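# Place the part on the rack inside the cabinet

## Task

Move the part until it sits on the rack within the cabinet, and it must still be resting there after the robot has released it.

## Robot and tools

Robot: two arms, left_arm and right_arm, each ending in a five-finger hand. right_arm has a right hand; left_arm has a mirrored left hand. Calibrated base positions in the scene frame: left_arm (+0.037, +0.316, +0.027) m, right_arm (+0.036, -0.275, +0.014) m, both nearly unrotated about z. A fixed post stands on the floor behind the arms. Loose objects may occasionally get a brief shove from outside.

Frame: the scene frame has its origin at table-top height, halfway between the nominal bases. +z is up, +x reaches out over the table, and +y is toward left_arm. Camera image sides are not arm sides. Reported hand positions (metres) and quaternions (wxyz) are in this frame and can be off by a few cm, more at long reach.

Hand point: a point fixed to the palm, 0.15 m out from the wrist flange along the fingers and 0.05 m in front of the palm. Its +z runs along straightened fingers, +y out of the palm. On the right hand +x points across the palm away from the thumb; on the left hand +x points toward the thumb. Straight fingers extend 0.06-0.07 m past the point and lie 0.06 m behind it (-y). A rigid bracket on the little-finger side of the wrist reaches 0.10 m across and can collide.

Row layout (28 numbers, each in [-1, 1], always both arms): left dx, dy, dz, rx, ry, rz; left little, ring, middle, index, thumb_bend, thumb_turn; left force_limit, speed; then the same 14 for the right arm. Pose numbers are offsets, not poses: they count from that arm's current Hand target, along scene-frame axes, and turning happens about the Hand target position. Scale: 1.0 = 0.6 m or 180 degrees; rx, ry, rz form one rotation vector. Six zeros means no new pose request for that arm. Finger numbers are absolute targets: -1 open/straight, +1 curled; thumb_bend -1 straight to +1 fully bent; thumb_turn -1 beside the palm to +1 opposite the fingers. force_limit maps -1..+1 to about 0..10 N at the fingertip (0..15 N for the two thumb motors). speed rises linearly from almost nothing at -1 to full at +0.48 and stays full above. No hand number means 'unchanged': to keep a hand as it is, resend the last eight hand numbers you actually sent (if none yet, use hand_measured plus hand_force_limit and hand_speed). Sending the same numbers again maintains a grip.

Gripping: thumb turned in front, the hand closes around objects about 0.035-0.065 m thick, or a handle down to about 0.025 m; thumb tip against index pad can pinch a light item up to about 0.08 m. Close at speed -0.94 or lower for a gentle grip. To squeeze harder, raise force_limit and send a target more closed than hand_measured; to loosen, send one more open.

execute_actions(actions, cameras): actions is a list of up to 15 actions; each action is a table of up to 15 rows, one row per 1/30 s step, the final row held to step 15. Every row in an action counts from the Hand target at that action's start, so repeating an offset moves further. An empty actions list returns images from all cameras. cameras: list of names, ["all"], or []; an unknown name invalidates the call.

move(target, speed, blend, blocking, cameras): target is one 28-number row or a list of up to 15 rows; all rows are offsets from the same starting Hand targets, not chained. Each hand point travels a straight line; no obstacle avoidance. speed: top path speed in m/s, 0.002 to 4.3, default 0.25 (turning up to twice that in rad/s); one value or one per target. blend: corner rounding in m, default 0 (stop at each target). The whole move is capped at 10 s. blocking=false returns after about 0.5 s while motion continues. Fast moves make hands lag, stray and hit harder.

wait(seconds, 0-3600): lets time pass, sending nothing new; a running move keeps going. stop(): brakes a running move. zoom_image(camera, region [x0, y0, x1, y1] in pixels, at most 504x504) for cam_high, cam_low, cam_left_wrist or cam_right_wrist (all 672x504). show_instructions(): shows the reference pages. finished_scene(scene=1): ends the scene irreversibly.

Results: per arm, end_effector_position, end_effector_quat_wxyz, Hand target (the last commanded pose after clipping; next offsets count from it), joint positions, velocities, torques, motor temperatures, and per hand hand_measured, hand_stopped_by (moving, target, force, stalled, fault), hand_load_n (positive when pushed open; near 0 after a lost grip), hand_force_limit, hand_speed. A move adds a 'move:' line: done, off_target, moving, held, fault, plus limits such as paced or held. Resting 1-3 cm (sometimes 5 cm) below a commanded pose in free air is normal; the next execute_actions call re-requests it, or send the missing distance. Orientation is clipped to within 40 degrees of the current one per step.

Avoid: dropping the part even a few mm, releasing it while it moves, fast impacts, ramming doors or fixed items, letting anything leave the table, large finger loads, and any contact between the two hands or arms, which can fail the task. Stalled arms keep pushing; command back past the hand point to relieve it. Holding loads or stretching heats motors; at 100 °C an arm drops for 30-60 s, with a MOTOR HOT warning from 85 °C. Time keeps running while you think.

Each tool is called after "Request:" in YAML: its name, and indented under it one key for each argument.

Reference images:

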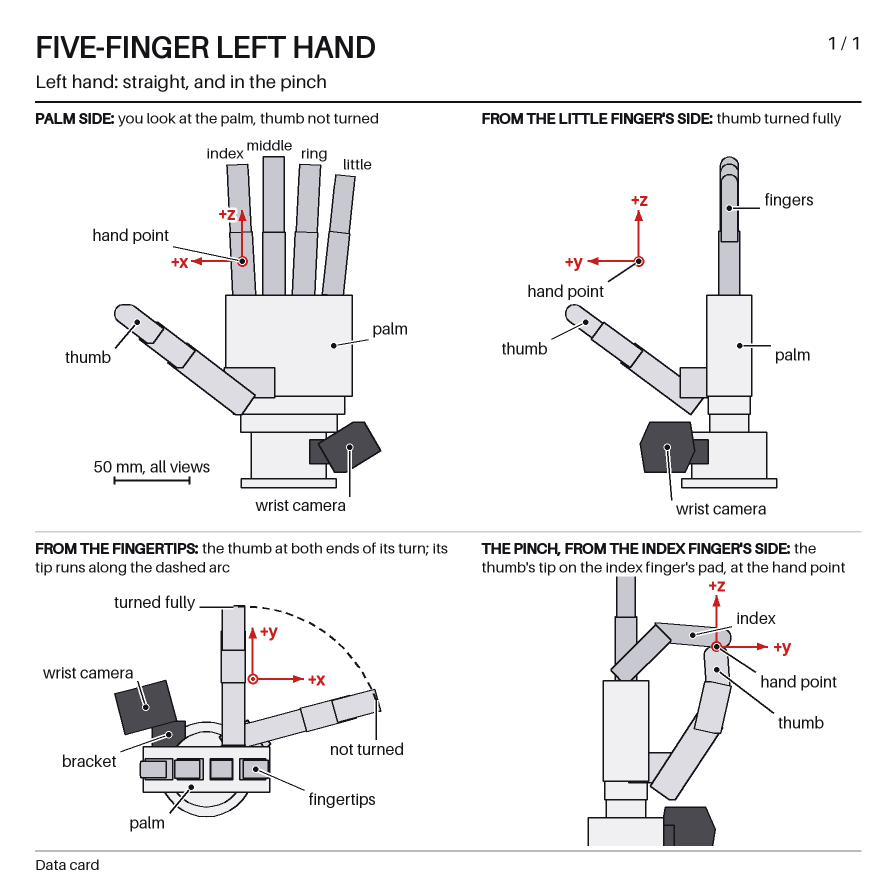

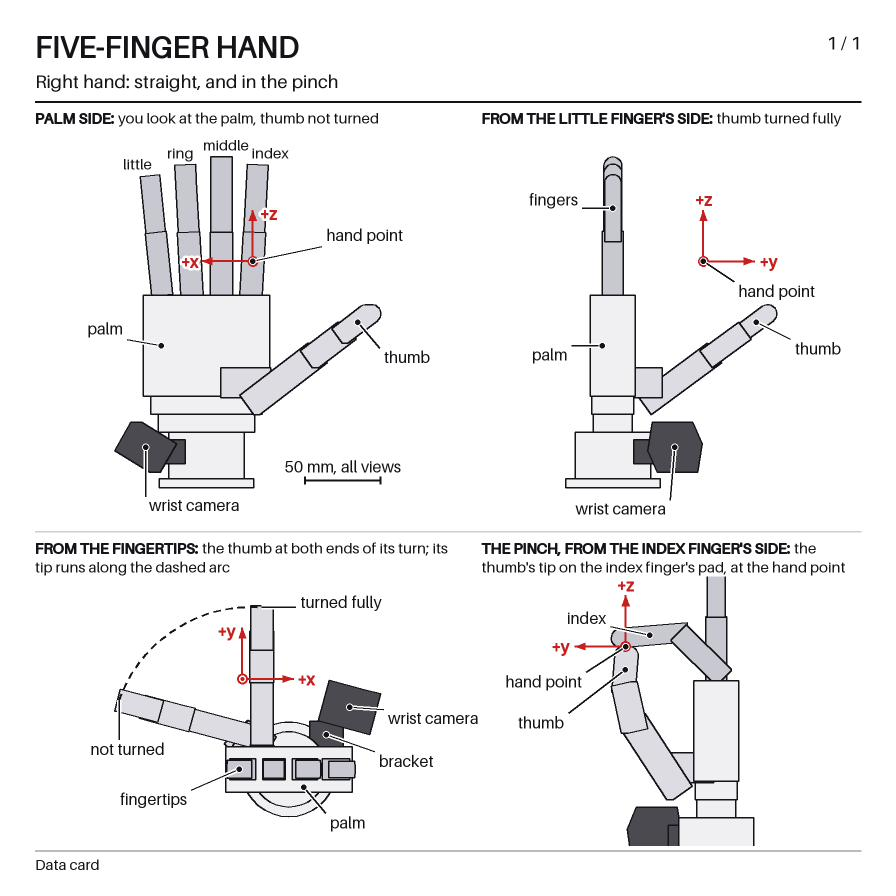

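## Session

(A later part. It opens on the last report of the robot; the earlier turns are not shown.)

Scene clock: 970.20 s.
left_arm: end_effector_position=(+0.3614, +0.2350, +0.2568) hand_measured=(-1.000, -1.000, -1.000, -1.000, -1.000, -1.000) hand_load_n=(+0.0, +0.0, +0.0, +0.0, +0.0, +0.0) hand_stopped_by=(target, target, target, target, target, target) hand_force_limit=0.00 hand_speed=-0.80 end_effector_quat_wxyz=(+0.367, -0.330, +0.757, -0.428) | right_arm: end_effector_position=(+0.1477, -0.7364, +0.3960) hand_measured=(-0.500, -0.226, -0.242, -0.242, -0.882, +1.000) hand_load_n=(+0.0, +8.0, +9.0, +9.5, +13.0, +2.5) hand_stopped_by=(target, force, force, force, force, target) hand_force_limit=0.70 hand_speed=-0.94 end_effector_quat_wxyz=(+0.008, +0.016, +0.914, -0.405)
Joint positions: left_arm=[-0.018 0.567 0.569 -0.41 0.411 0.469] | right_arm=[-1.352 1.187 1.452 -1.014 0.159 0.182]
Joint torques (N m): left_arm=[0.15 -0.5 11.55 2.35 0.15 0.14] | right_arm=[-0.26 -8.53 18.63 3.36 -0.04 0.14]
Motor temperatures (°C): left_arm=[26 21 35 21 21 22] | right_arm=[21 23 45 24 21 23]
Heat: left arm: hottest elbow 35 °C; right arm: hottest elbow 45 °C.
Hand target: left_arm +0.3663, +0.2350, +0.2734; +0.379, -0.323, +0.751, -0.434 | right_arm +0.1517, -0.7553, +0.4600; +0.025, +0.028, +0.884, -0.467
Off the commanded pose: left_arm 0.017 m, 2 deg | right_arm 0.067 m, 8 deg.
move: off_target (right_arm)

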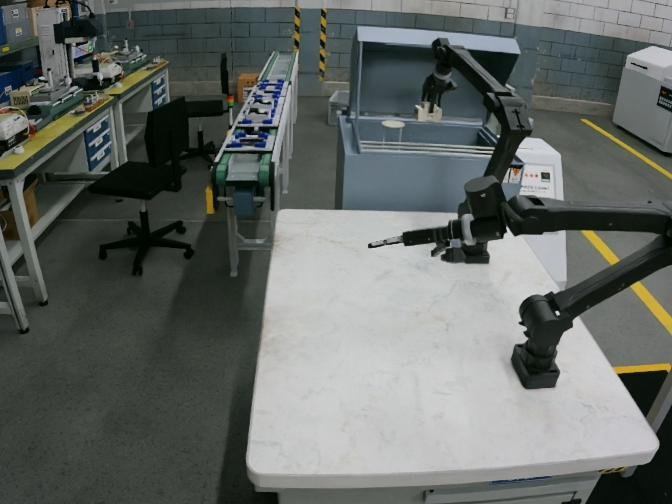

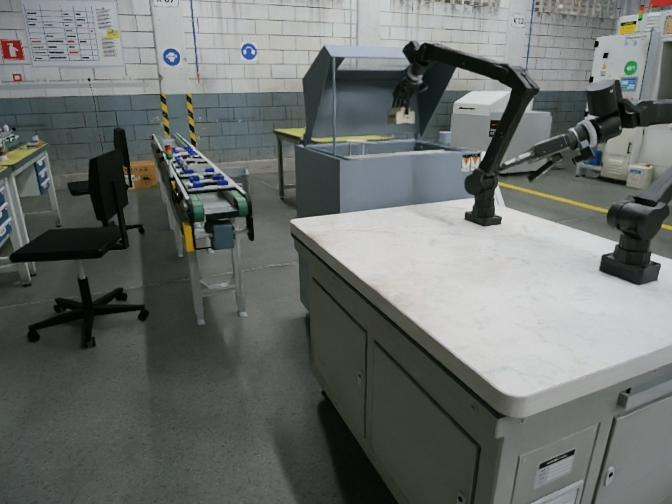

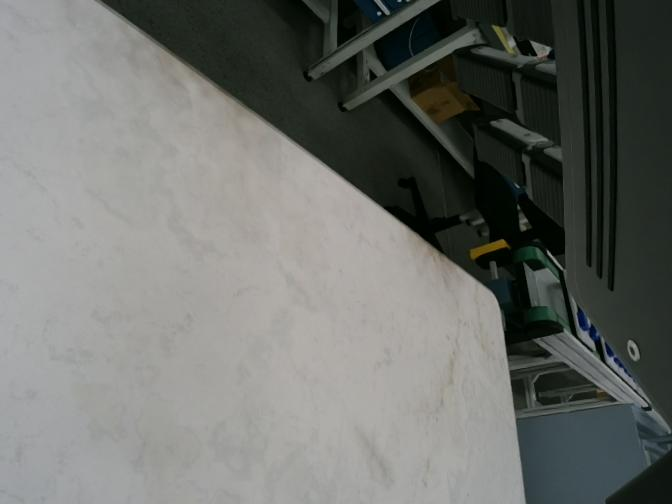

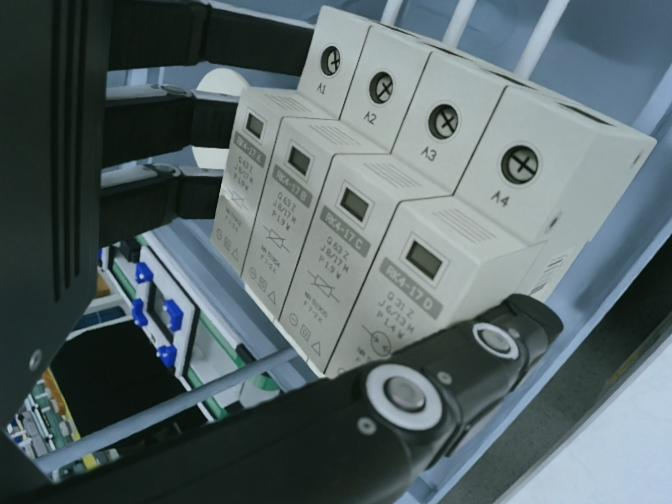

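Request:
move:
  target: [0,0,0,0,0,0,-1,-1,-1,-1,-1,-1,0,-0.8,0,-0.113,0,0,0,0,-0.5,0.3,0.3,0.3,-0.1,1,0.7,-0.94]
  speed: 0.08
  cameras: ["cam_high","cam_low","cam_right_wrist"]

Request:
zoom_image:
  camera: "cam_high"
  region: [340, 60, 540, 220]

Request:
zoom_image:
  camera: "cam_right_wrist"
  region: [340, 0, 672, 330]

Scene clock: 1011.57 s.
left_arm: end_effector_position=(+0.3614, +0.2350, +0.2568) hand_measured=(-1.000, -1.000, -1.000, -1.000, -1.000, -1.000) hand_load_n=(+0.0, -0.5, +0.0, +0.0, +0.0, +0.0) hand_stopped_by=(target, target, target, target, target, target) hand_force_limit=0.00 hand_speed=-0.80 end_effector_quat_wxyz=(+0.367, -0.330, +0.757, -0.428) | right_arm: end_effector_position=(+0.1513, -0.8044, +0.3942) hand_measured=(-0.500, -0.226, -0.242, -0.242, -0.882, +1.000) hand_load_n=(+0.0, +8.5, +9.0, +9.5, +13.5, +2.5) hand_stopped_by=(target, force, force, force, force, target) hand_force_limit=0.70 hand_speed=-0.94 end_effector_quat_wxyz=(+0.012, +0.022, +0.914, -0.404)
Joint positions: left_arm=[-0.018 0.567 0.569 -0.41 0.411 0.469] | right_arm=[-1.381 1.355 1.593 -0.985 0.135 0.177]
Joint torques (N m): left_arm=[0.15 -0.44 11.54 2.35 0.15 0.14] | right_arm=[-1.26 -11.58 18.67 3.29 -0.12 0.01]
Motor temperatures (°C): left_arm=[26 21 35 21 21 22] | right_arm=[21 23 50 24 21 23]
Heat: left arm: hottest elbow 35 °C; right arm: hottest elbow 50 °C.
Hand target: left_arm +0.3663, +0.2350, +0.2734; +0.379, -0.323, +0.751, -0.434 | right_arm +0.1518, -0.8230, +0.4601; +0.025, +0.028, +0.884, -0.467
Off the commanded pose: left_arm 0.017 m, 2 deg | right_arm 0.068 m, 8 deg.
move: off_target (right_arm)

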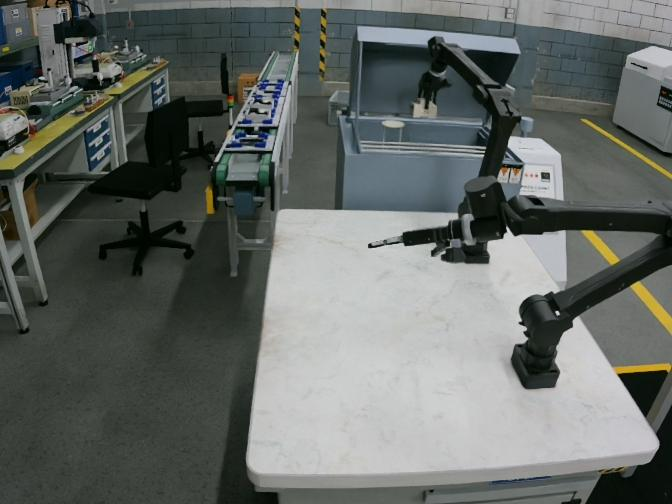

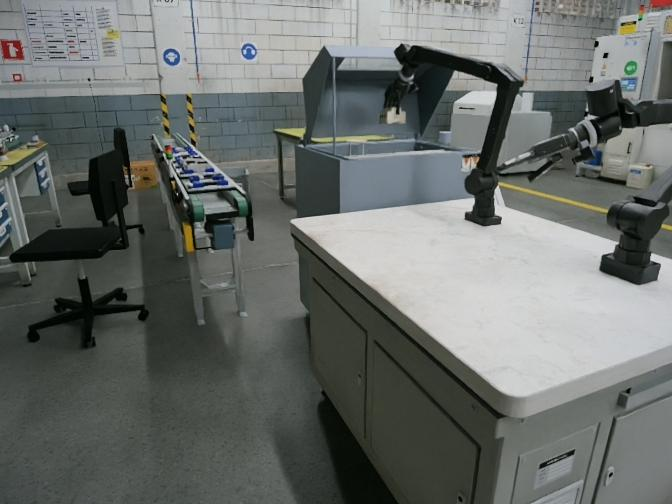

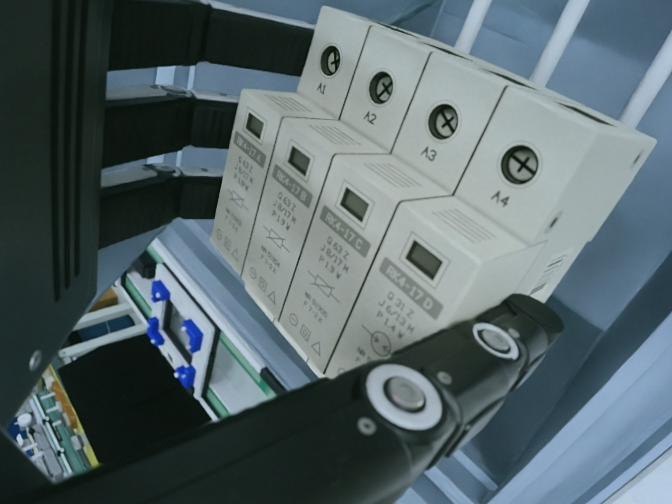

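Scaled by 2.520.

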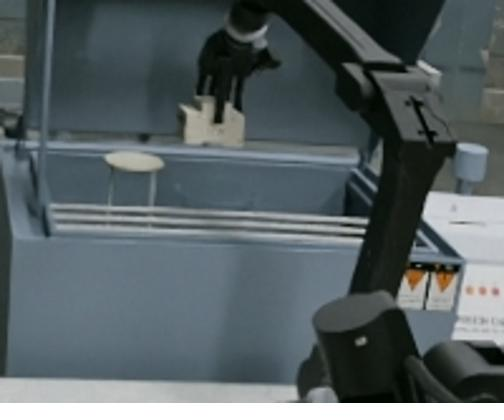

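Scaled by 1.518.

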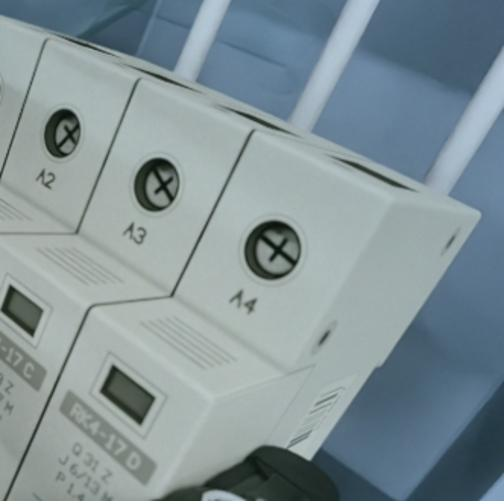

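Request:
move:
  target:
    - [0,0,0,0,0,0,-1,-1,-1,-1,-1,-1,0,-0.8,0,0.02,-0.072,0.0218,0.0174,0,-0.5,0.3,0.3,0.3,-0.1,1,0.7,-0.94]
    - [0,0,0,0,0,0,-1,-1,-1,-1,-1,-1,0,-0.8,0,0.007,-0.155,0.0218,0.0174,0,-0.5,0.3,0.3,0.3,-0.1,1,0.7,-0.94]
  speed: 0.05
  blend: [0.01,0]
  cameras: ["cam_high","cam_low","cam_right_wrist"]

Request:
zoom_image:
  camera: "cam_high"
  region: [380, 80, 480, 180]

Request:
zoom_image:
  camera: "cam_right_wrist"
  region: [340, 0, 672, 330]

Request:
zoom_image:
  camera: "cam_low"
  region: [330, 80, 450, 200]

Scene clock: 1148.37 s.
left_arm: end_effector_position=(+0.3614, +0.2350, +0.2568) hand_measured=(-1.000, -1.000, -1.000, -1.000, -1.000, -1.000) hand_load_n=(+0.0, +0.0, +0.0, +0.0, +0.0, +0.0) hand_stopped_by=(target, target, target, target, target, target) hand_force_limit=0.00 hand_speed=-0.80 end_effector_quat_wxyz=(+0.367, -0.330, +0.757, -0.428) | right_arm: end_effector_position=(+0.1484, -0.8118, +0.3400) hand_measured=(-0.500, -0.226, -0.242, -0.242, -0.882, +1.000) hand_load_n=(+0.0, +8.0, +9.5, +9.5, +13.5, +3.0) hand_stopped_by=(target, force, force, force, force, target) hand_force_limit=0.70 hand_speed=-0.94 end_effector_quat_wxyz=(-0.007, +0.016, +0.915, -0.403)
Joint positions: left_arm=[-0.018 0.567 0.569 -0.41 0.411 0.469] | right_arm=[-1.374 1.355 1.454 -0.854 0.17 0.156]
Joint torques (N m): left_arm=[0.09 -0.44 11.55 2.32 0.15 0.14] | right_arm=[-0.44 -12.22 12.11 3.38 -0.01 0]
Heat: left arm: hottest elbow 35 °C; right arm: hottest elbow 50 °C.
Hand target: left_arm +0.3663, +0.2350, +0.2734; +0.379, -0.323, +0.751, -0.434 | right_arm +0.1517, -0.8188, +0.3669; +0.000, +0.016, +0.899, -0.437
Off the commanded pose: left_arm 0.017 m, 2 deg | right_arm 0.028 m, 4 deg.
move: off_target (right_arm)

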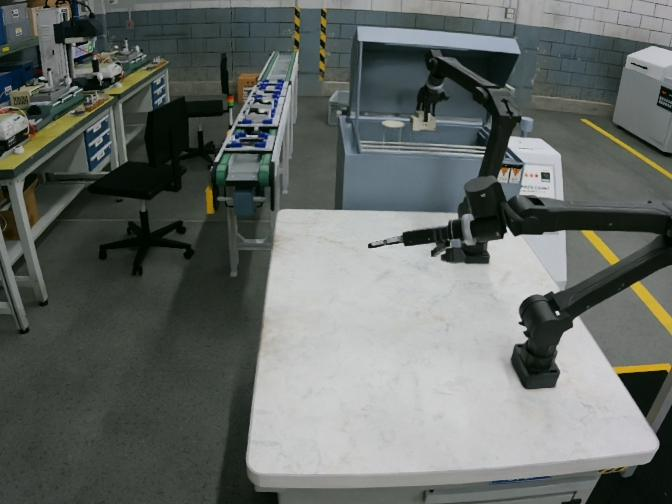

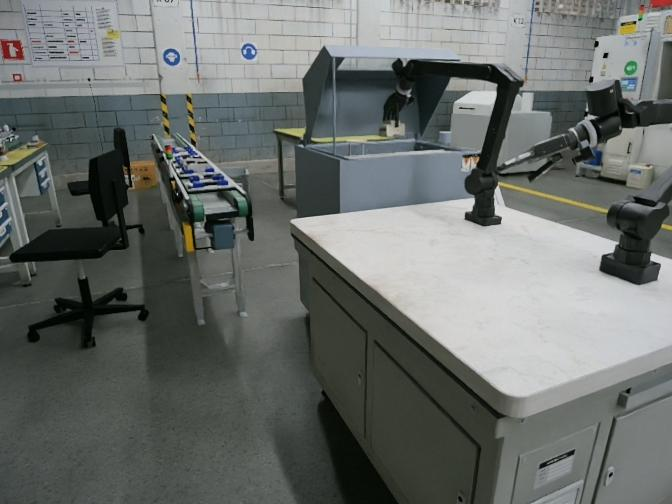

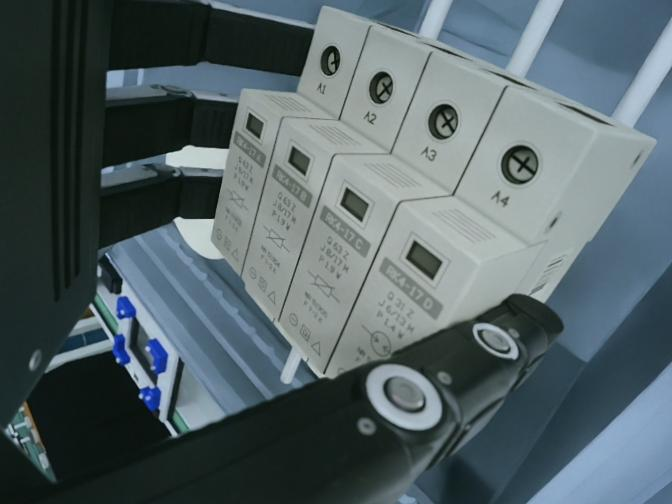

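Scaled by 5.040.

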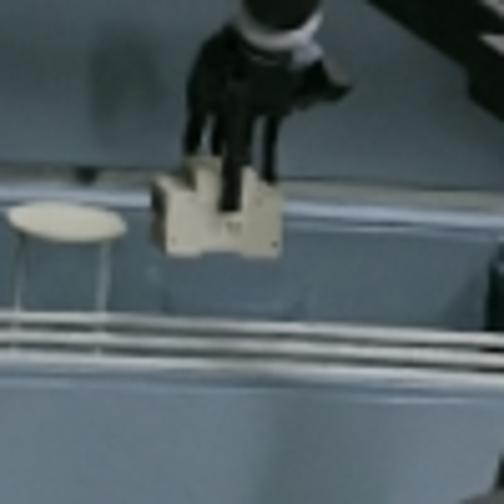

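Scaled by 1.518.

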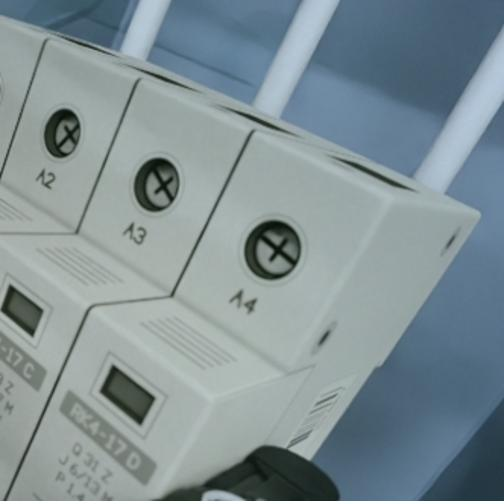

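Scaled by 4.200.

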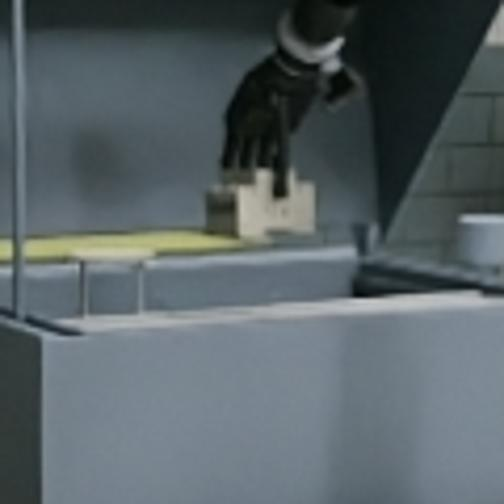

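Request:
move:
  target: [0,0,0,0,0,0,-1,-1,-1,-1,-1,-1,0,-0.8,0,-0.007,-0.05,0,0,0,-0.5,0.3,0.3,0.3,-0.1,1,0.7,-0.94]
  speed: 0.05
  cameras: ["cam_high","cam_low","cam_right_wrist"]

Request:
zoom_image:
  camera: "cam_high"
  region: [380, 80, 480, 180]

Request:
zoom_image:
  camera: "cam_right_wrist"
  region: [340, 0, 672, 330]

Request:
zoom_image:
  camera: "cam_low"
  region: [330, 80, 450, 200]

Scene clock: 1191.73 s.
left_arm: end_effector_position=(+0.3614, +0.2350, +0.2568) hand_measured=(-1.000, -1.000, -1.000, -1.000, -1.000, -1.000) hand_load_n=(+0.0, +0.0, +0.0, +0.0, +0.0, +0.0) hand_stopped_by=(target, target, target, target, target, target) hand_force_limit=0.00 hand_speed=-0.80 end_effector_quat_wxyz=(+0.367, -0.330, +0.757, -0.428) | right_arm: end_effector_position=(+0.1488, -0.8142, +0.3117) hand_measured=(-0.500, -0.226, -0.242, -0.242, -0.882, +1.000) hand_load_n=(+0.0, +8.5, +9.0, +9.5, +13.5, +2.5) hand_stopped_by=(target, force, force, force, force, target) hand_force_limit=0.70 hand_speed=-0.94 end_effector_quat_wxyz=(-0.007, +0.015, +0.914, -0.404)
Joint positions: left_arm=[-0.018 0.567 0.569 -0.41 0.411 0.469] | right_arm=[-1.374 1.355 1.379 -0.775 0.17 0.155]
Joint torques (N m): left_arm=[0.09 -0.5 11.56 2.33 0.15 0.14] | right_arm=[-0.56 -11.69 12.03 3.38 -0.07 0]
Motor temperatures (°C): left_arm=[25 21 35 21 21 22] | right_arm=[21 24 43 24 21 23]
Heat: left arm: hottest elbow 35 °C; right arm: hottest elbow 43 °C.
Hand target: left_arm +0.3663, +0.2350, +0.2734; +0.379, -0.323, +0.751, -0.434 | right_arm +0.1517, -0.8230, +0.3369; +0.000, +0.016, +0.900, -0.437
Off the commanded pose: left_arm 0.017 m, 2 deg | right_arm 0.027 m, 4 deg.
move: off_target (right_arm)

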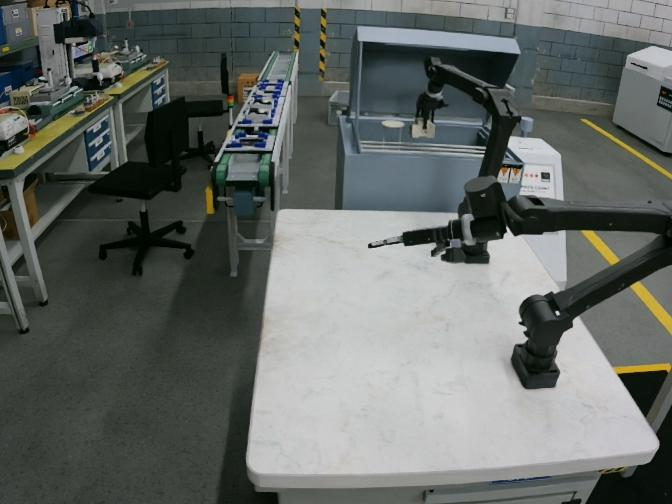

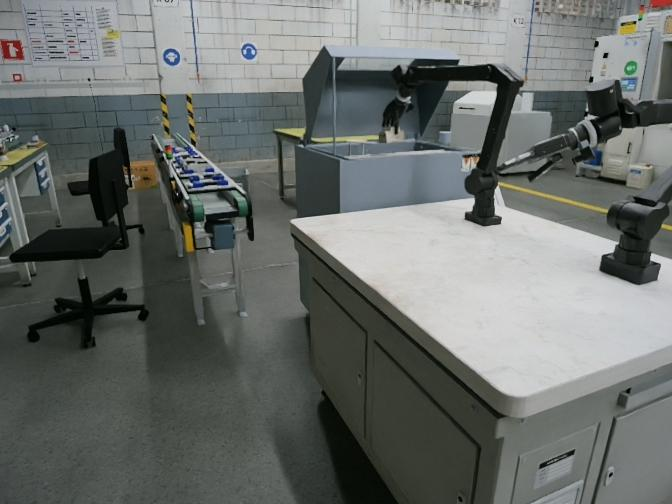

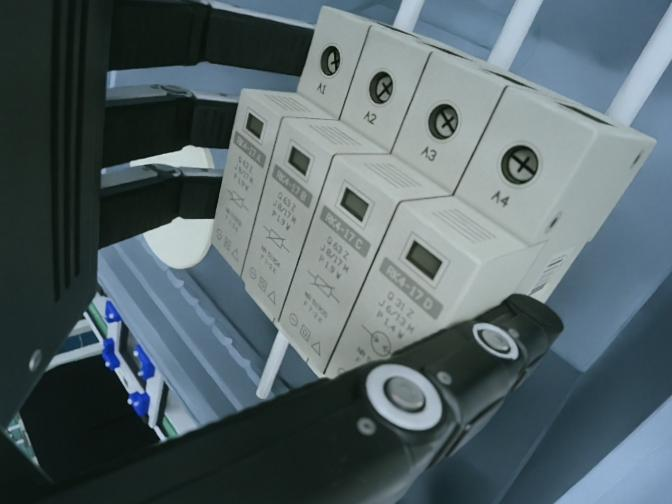

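Scaled by 5.040.

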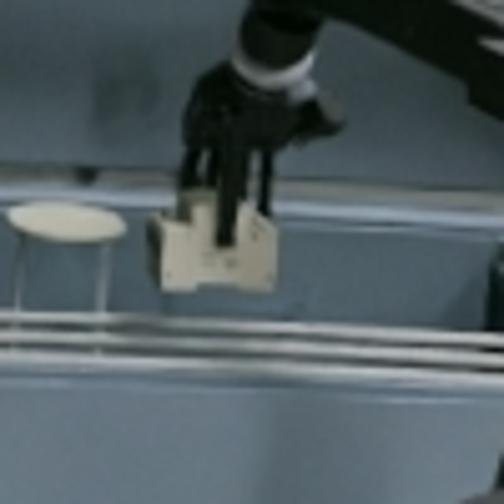

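Scaled by 1.518.

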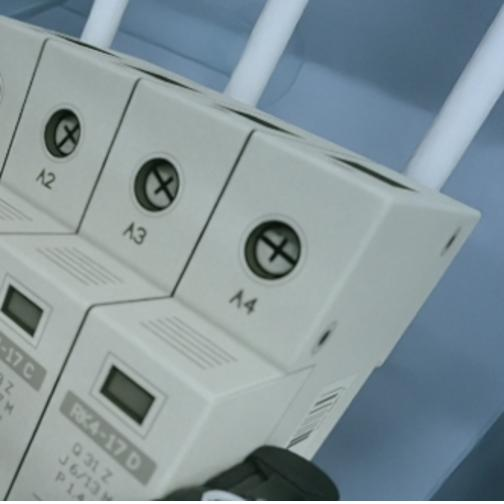

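Scaled by 4.200.

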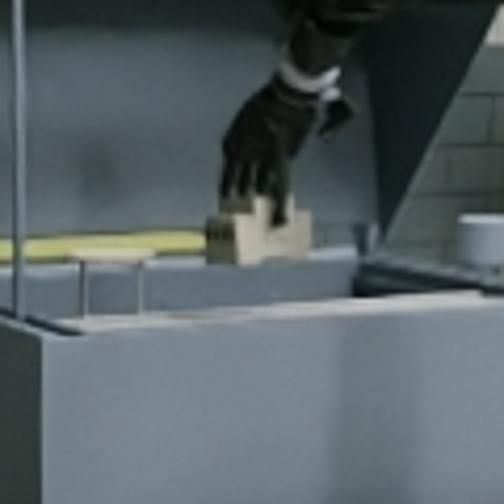

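Request:
move:
  target: [0,0,0,0,0,0,-1,-1,-1,-1,-1,-1,0,-0.8,0,-0.0167,-0.05,0,0,0,-0.5,0.3,0.3,0.3,-0.1,1,0.7,-0.94]
  speed: 0.05
  cameras: ["cam_high","cam_low","cam_right_wrist"]

Request:
zoom_image:
  camera: "cam_high"
  region: [380, 80, 480, 180]

Request:
zoom_image:
  camera: "cam_right_wrist"
  region: [340, 0, 672, 330]

Request:
zoom_image:
  camera: "cam_low"
  region: [330, 80, 450, 200]

Scene clock: 1224.30 s.
left_arm: end_effector_position=(+0.3614, +0.2350, +0.2568) hand_measured=(-1.000, -1.000, -1.000, -1.000, -1.000, -1.000) hand_load_n=(+0.0, +0.0, +0.0, +0.0, +0.0, +0.0) hand_stopped_by=(target, target, target, target, target, target) hand_force_limit=0.00 hand_speed=-0.80 end_effector_quat_wxyz=(+0.367, -0.330, +0.757, -0.428) | right_arm: end_effector_position=(+0.1508, -0.8225, +0.2817) hand_measured=(-0.500, -0.226, -0.242, -0.242, -0.882, +1.000) hand_load_n=(+0.0, +8.0, +9.0, +9.5, +13.5, +3.0) hand_stopped_by=(target, force, force, force, force, target) hand_force_limit=0.70 hand_speed=-0.94 end_effector_quat_wxyz=(-0.007, +0.014, +0.914, -0.405)
Joint positions: left_arm=[-0.018 0.567 0.569 -0.41 0.411 0.469] | right_arm=[-1.374 1.378 1.323 -0.695 0.167 0.152]
Joint torques (N m): left_arm=[0.15 -0.44 11.55 2.35 0.15 0.13] | right_arm=[-0.97 -12.28 12.03 3.43 -0.08 0]
Heat: left arm: hottest elbow 35 °C; right arm: hottest elbow 44 °C.
Hand target: left_arm +0.3663, +0.2350, +0.2734; +0.379, -0.323, +0.751, -0.434 | right_arm +0.1516, -0.8331, +0.3069; +0.000, +0.016, +0.900, -0.437
Off the commanded pose: left_arm 0.017 m, 2 deg | right_arm 0.027 m, 4 deg.
move: off_target (right_arm)

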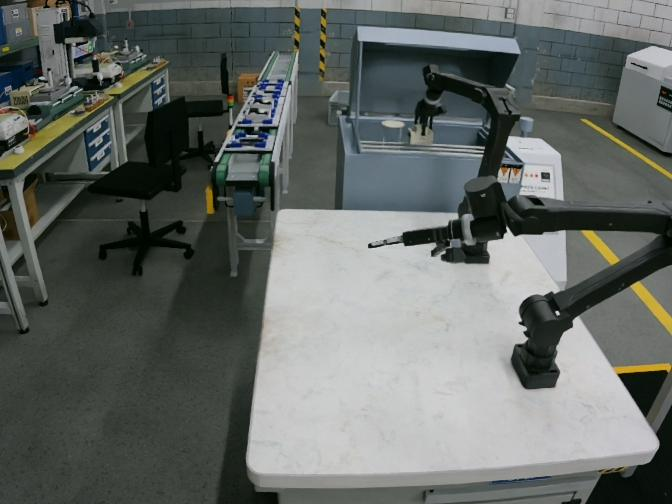

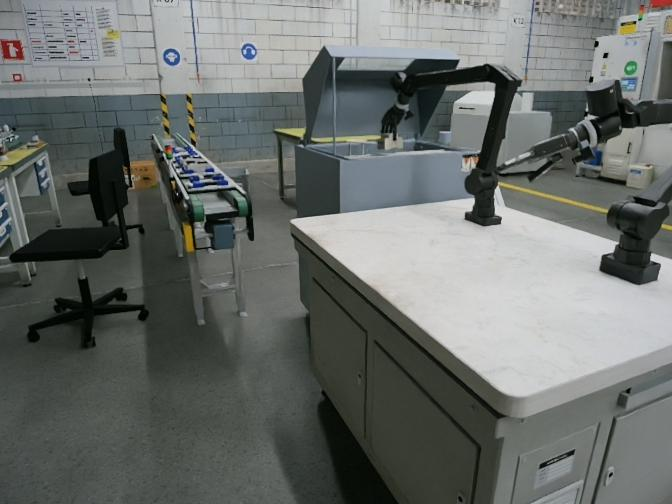

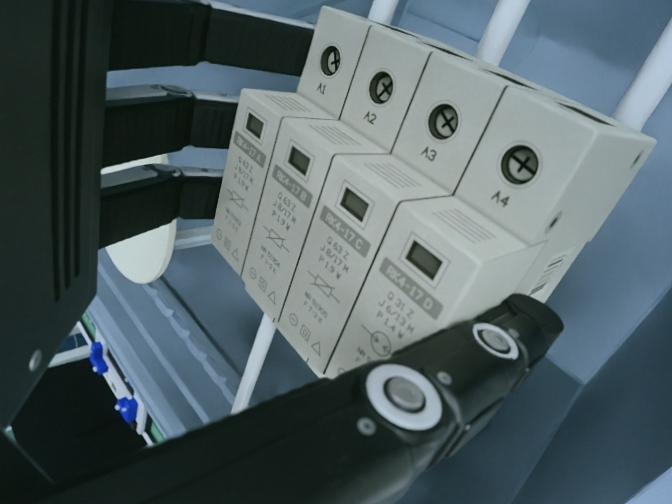

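Scaled by 5.040.

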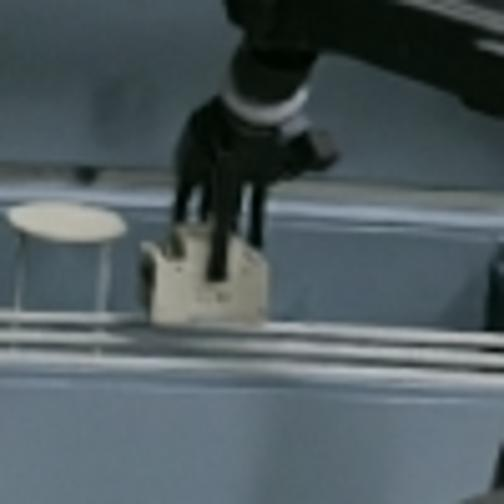

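Scaled by 1.518.

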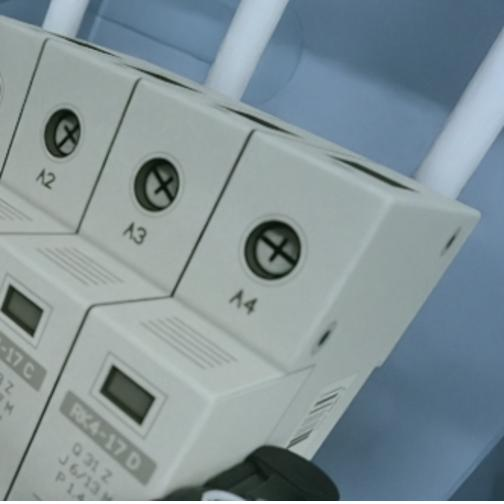

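Scaled by 4.200.

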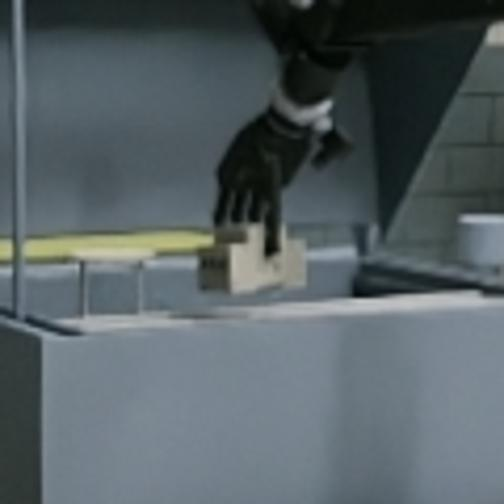

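Request:
move:
  target: [0,0,0,0,0,0,-1,-1,-1,-1,-1,-1,0,-0.8,0,0,-0.027,0,0,0,-0.5,0.3,0.3,0.3,-0.1,1,0.7,-0.94]
  speed: 0.04
  cameras: ["cam_high","cam_low","cam_right_wrist"]

Request:
zoom_image:
  camera: "cam_high"
  region: [380, 80, 480, 180]

Request:
zoom_image:
  camera: "cam_right_wrist"
  region: [340, 0, 672, 330]

Request:
zoom_image:
  camera: "cam_low"
  region: [350, 110, 430, 190]

Scene clock: 1234.27 s.
left_arm: end_effector_position=(+0.3614, +0.2350, +0.2568) hand_measured=(-1.000, -1.000, -1.000, -1.000, -1.000, -1.000) hand_load_n=(+0.0, +0.0, +0.0, +0.0, +0.0, +0.0) hand_stopped_by=(target, target, target, target, target, target) hand_force_limit=0.00 hand_speed=-0.80 end_effector_quat_wxyz=(+0.367, -0.330, +0.757, -0.428) | right_arm: end_effector_position=(+0.1507, -0.8218, +0.2664) hand_measured=(-0.500, -0.226, -0.242, -0.242, -0.882, +1.000) hand_load_n=(+0.0, +8.0, +9.0, +9.5, +13.5, +3.0) hand_stopped_by=(target, force, force, force, force, target) hand_force_limit=0.70 hand_speed=-0.94 end_effector_quat_wxyz=(-0.006, +0.014, +0.914, -0.405)
Joint positions: left_arm=[-0.018 0.567 0.569 -0.41 0.411 0.469] | right_arm=[-1.374 1.379 1.282 -0.652 0.167 0.152]
Joint torques (N m): left_arm=[0.09 -0.5 11.55 2.33 0.15 0.14] | right_arm=[-0.97 -12.1 12.05 3.4 -0.08 -0.01]
Heat: left arm: hottest elbow 35 °C; right arm: hottest elbow 44 °C.
Hand target: left_arm +0.3663, +0.2350, +0.2734; +0.379, -0.323, +0.751, -0.434 | right_arm +0.1517, -0.8331, +0.2907; +0.000, +0.016, +0.900, -0.437
Off the commanded pose: left_arm 0.017 m, 2 deg | right_arm 0.027 m, 4 deg.
move: off_target (right_arm)

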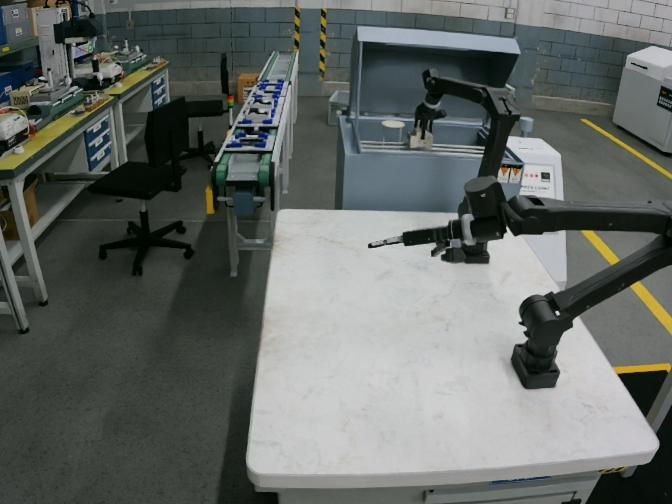

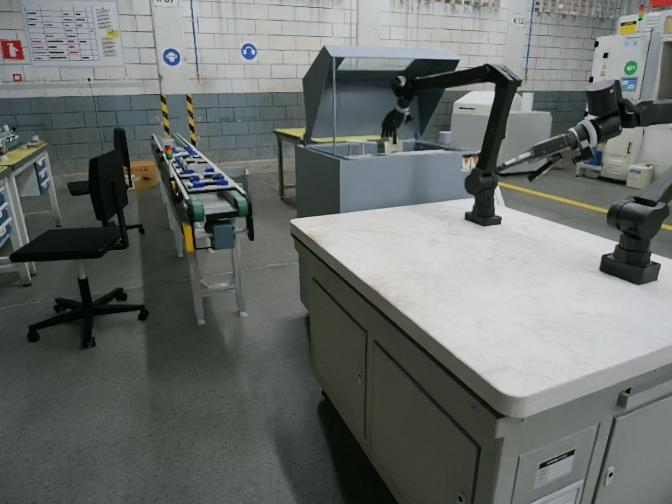

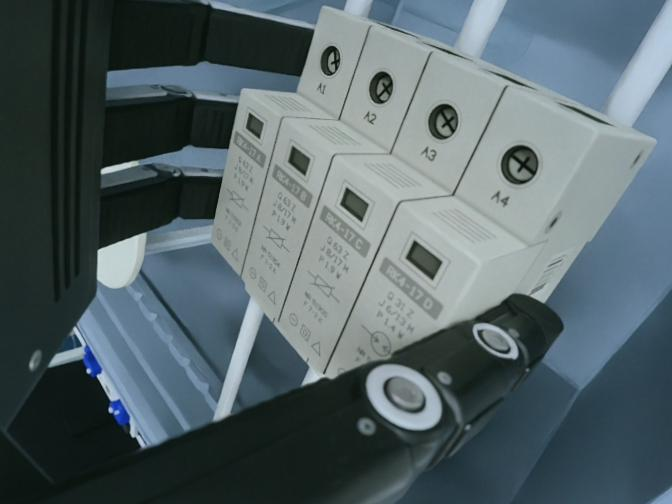

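Scaled by 5.040.

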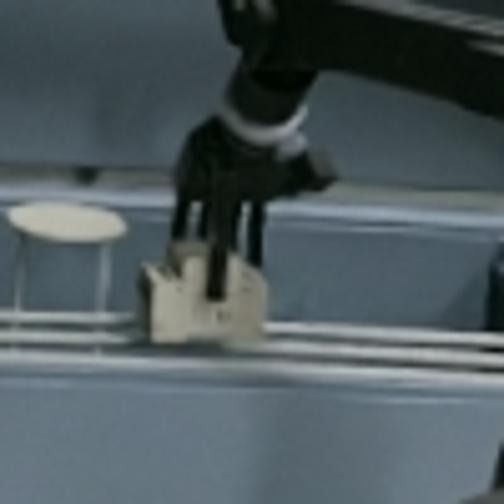

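Scaled by 1.518.

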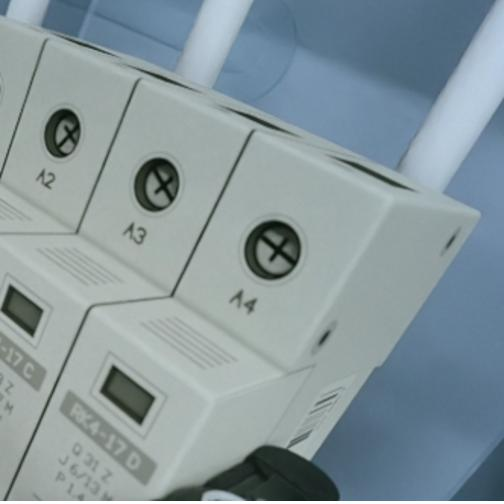

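Scaled by 6.300.

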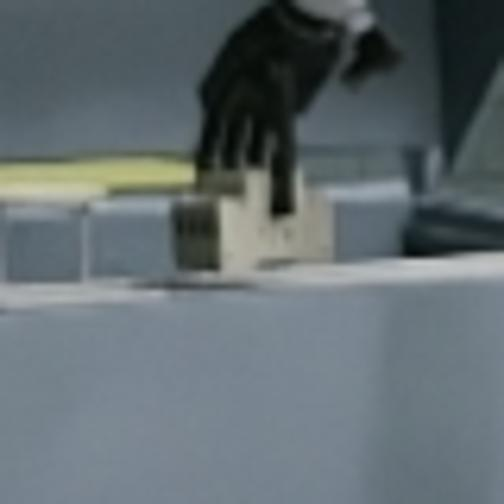

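Request:
move:
  target: [0,0,0,0,0,0,-1,-1,-1,-1,-1,-1,0,-0.8,0,0,-0.025,0,0,0,-0.5,0.3,0.3,0.3,-0.1,1,0.7,-0.94]
  speed: 0.03
  cameras: ["cam_high","cam_low","cam_right_wrist"]

Request:
zoom_image:
  camera: "cam_high"
  region: [380, 80, 480, 180]

Request:
zoom_image:
  camera: "cam_right_wrist"
  region: [340, 0, 672, 330]

Request:
zoom_image:
  camera: "cam_low"
  region: [350, 110, 430, 190]

Scene clock: 1263.97 s.
left_arm: end_effector_position=(+0.3614, +0.2350, +0.2568) hand_measured=(-1.000, -1.000, -1.000, -1.000, -1.000, -1.000) hand_load_n=(+0.0, +0.0, +0.0, +0.0, -0.5, +0.0) hand_stopped_by=(target, target, target, target, target, target) hand_force_limit=0.00 hand_speed=-0.80 end_effector_quat_wxyz=(+0.367, -0.330, +0.757, -0.428) | right_arm: end_effector_position=(+0.1507, -0.8215, +0.2532) hand_measured=(-0.500, -0.226, -0.242, -0.242, -0.882, +1.000) hand_load_n=(+0.0, +8.0, +9.0, +9.5, +13.5, +2.5) hand_stopped_by=(target, force, force, force, force, target) hand_force_limit=0.70 hand_speed=-0.94 end_effector_quat_wxyz=(-0.006, +0.014, +0.913, -0.407)
Joint positions: left_arm=[-0.018 0.567 0.569 -0.41 0.411 0.469] | right_arm=[-1.374 1.38 1.247 -0.613 0.167 0.152]
Joint torques (N m): left_arm=[0.15 -0.5 11.54 2.35 0.15 0.13] | right_arm=[-0.91 -11.93 11.93 3.43 -0.08 0]
Heat: left arm: hottest elbow 36 °C; right arm: hottest elbow 43 °C.
Hand target: left_arm +0.3663, +0.2350, +0.2734; +0.379, -0.323, +0.751, -0.434 | right_arm +0.1517, -0.8331, +0.2758; +0.000, +0.016, +0.900, -0.437
Off the commanded pose: left_arm 0.017 m, 2 deg | right_arm 0.025 m, 4 deg.
move: off_target (right_arm)

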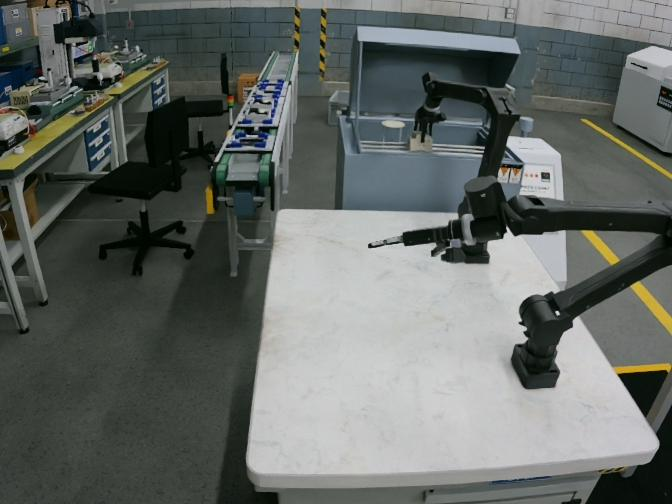

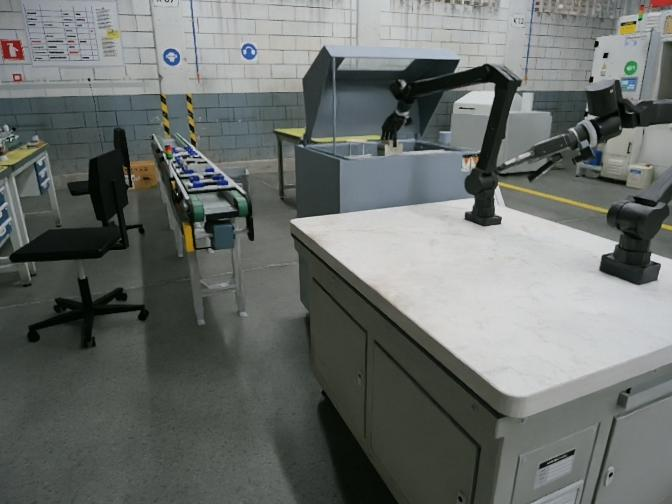

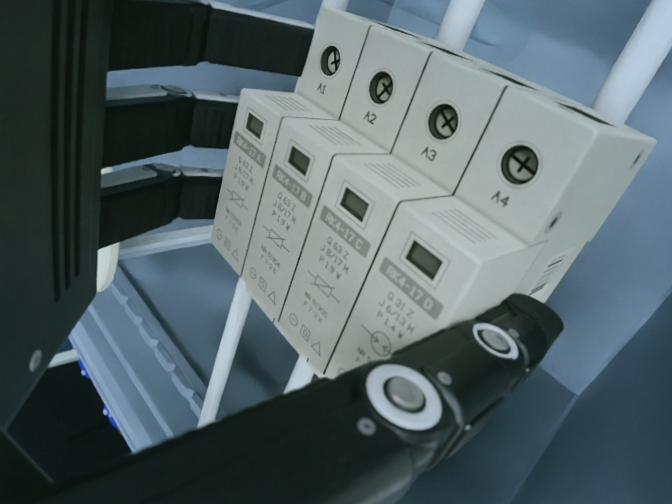

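Scaled by 5.040.

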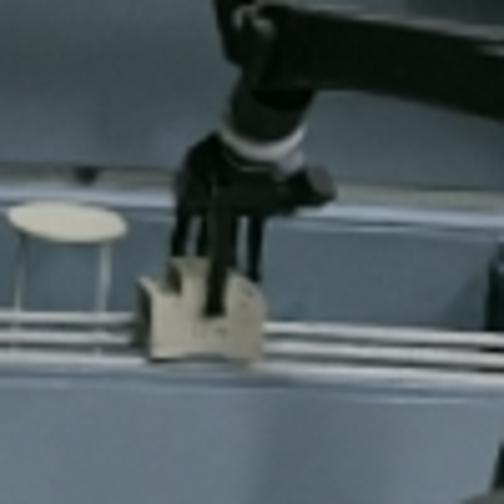

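Scaled by 1.518.

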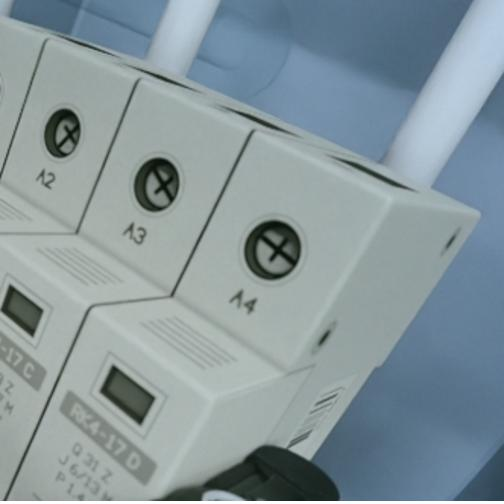

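Scaled by 6.300.

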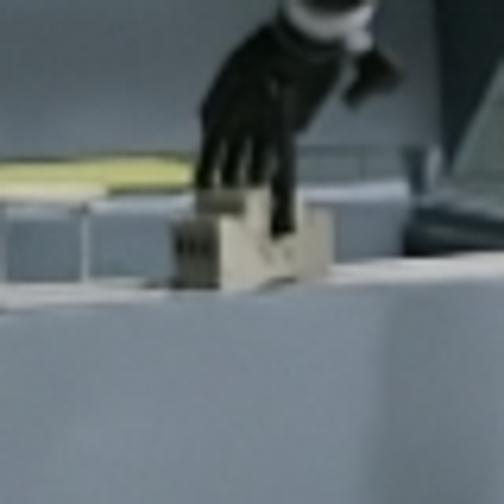

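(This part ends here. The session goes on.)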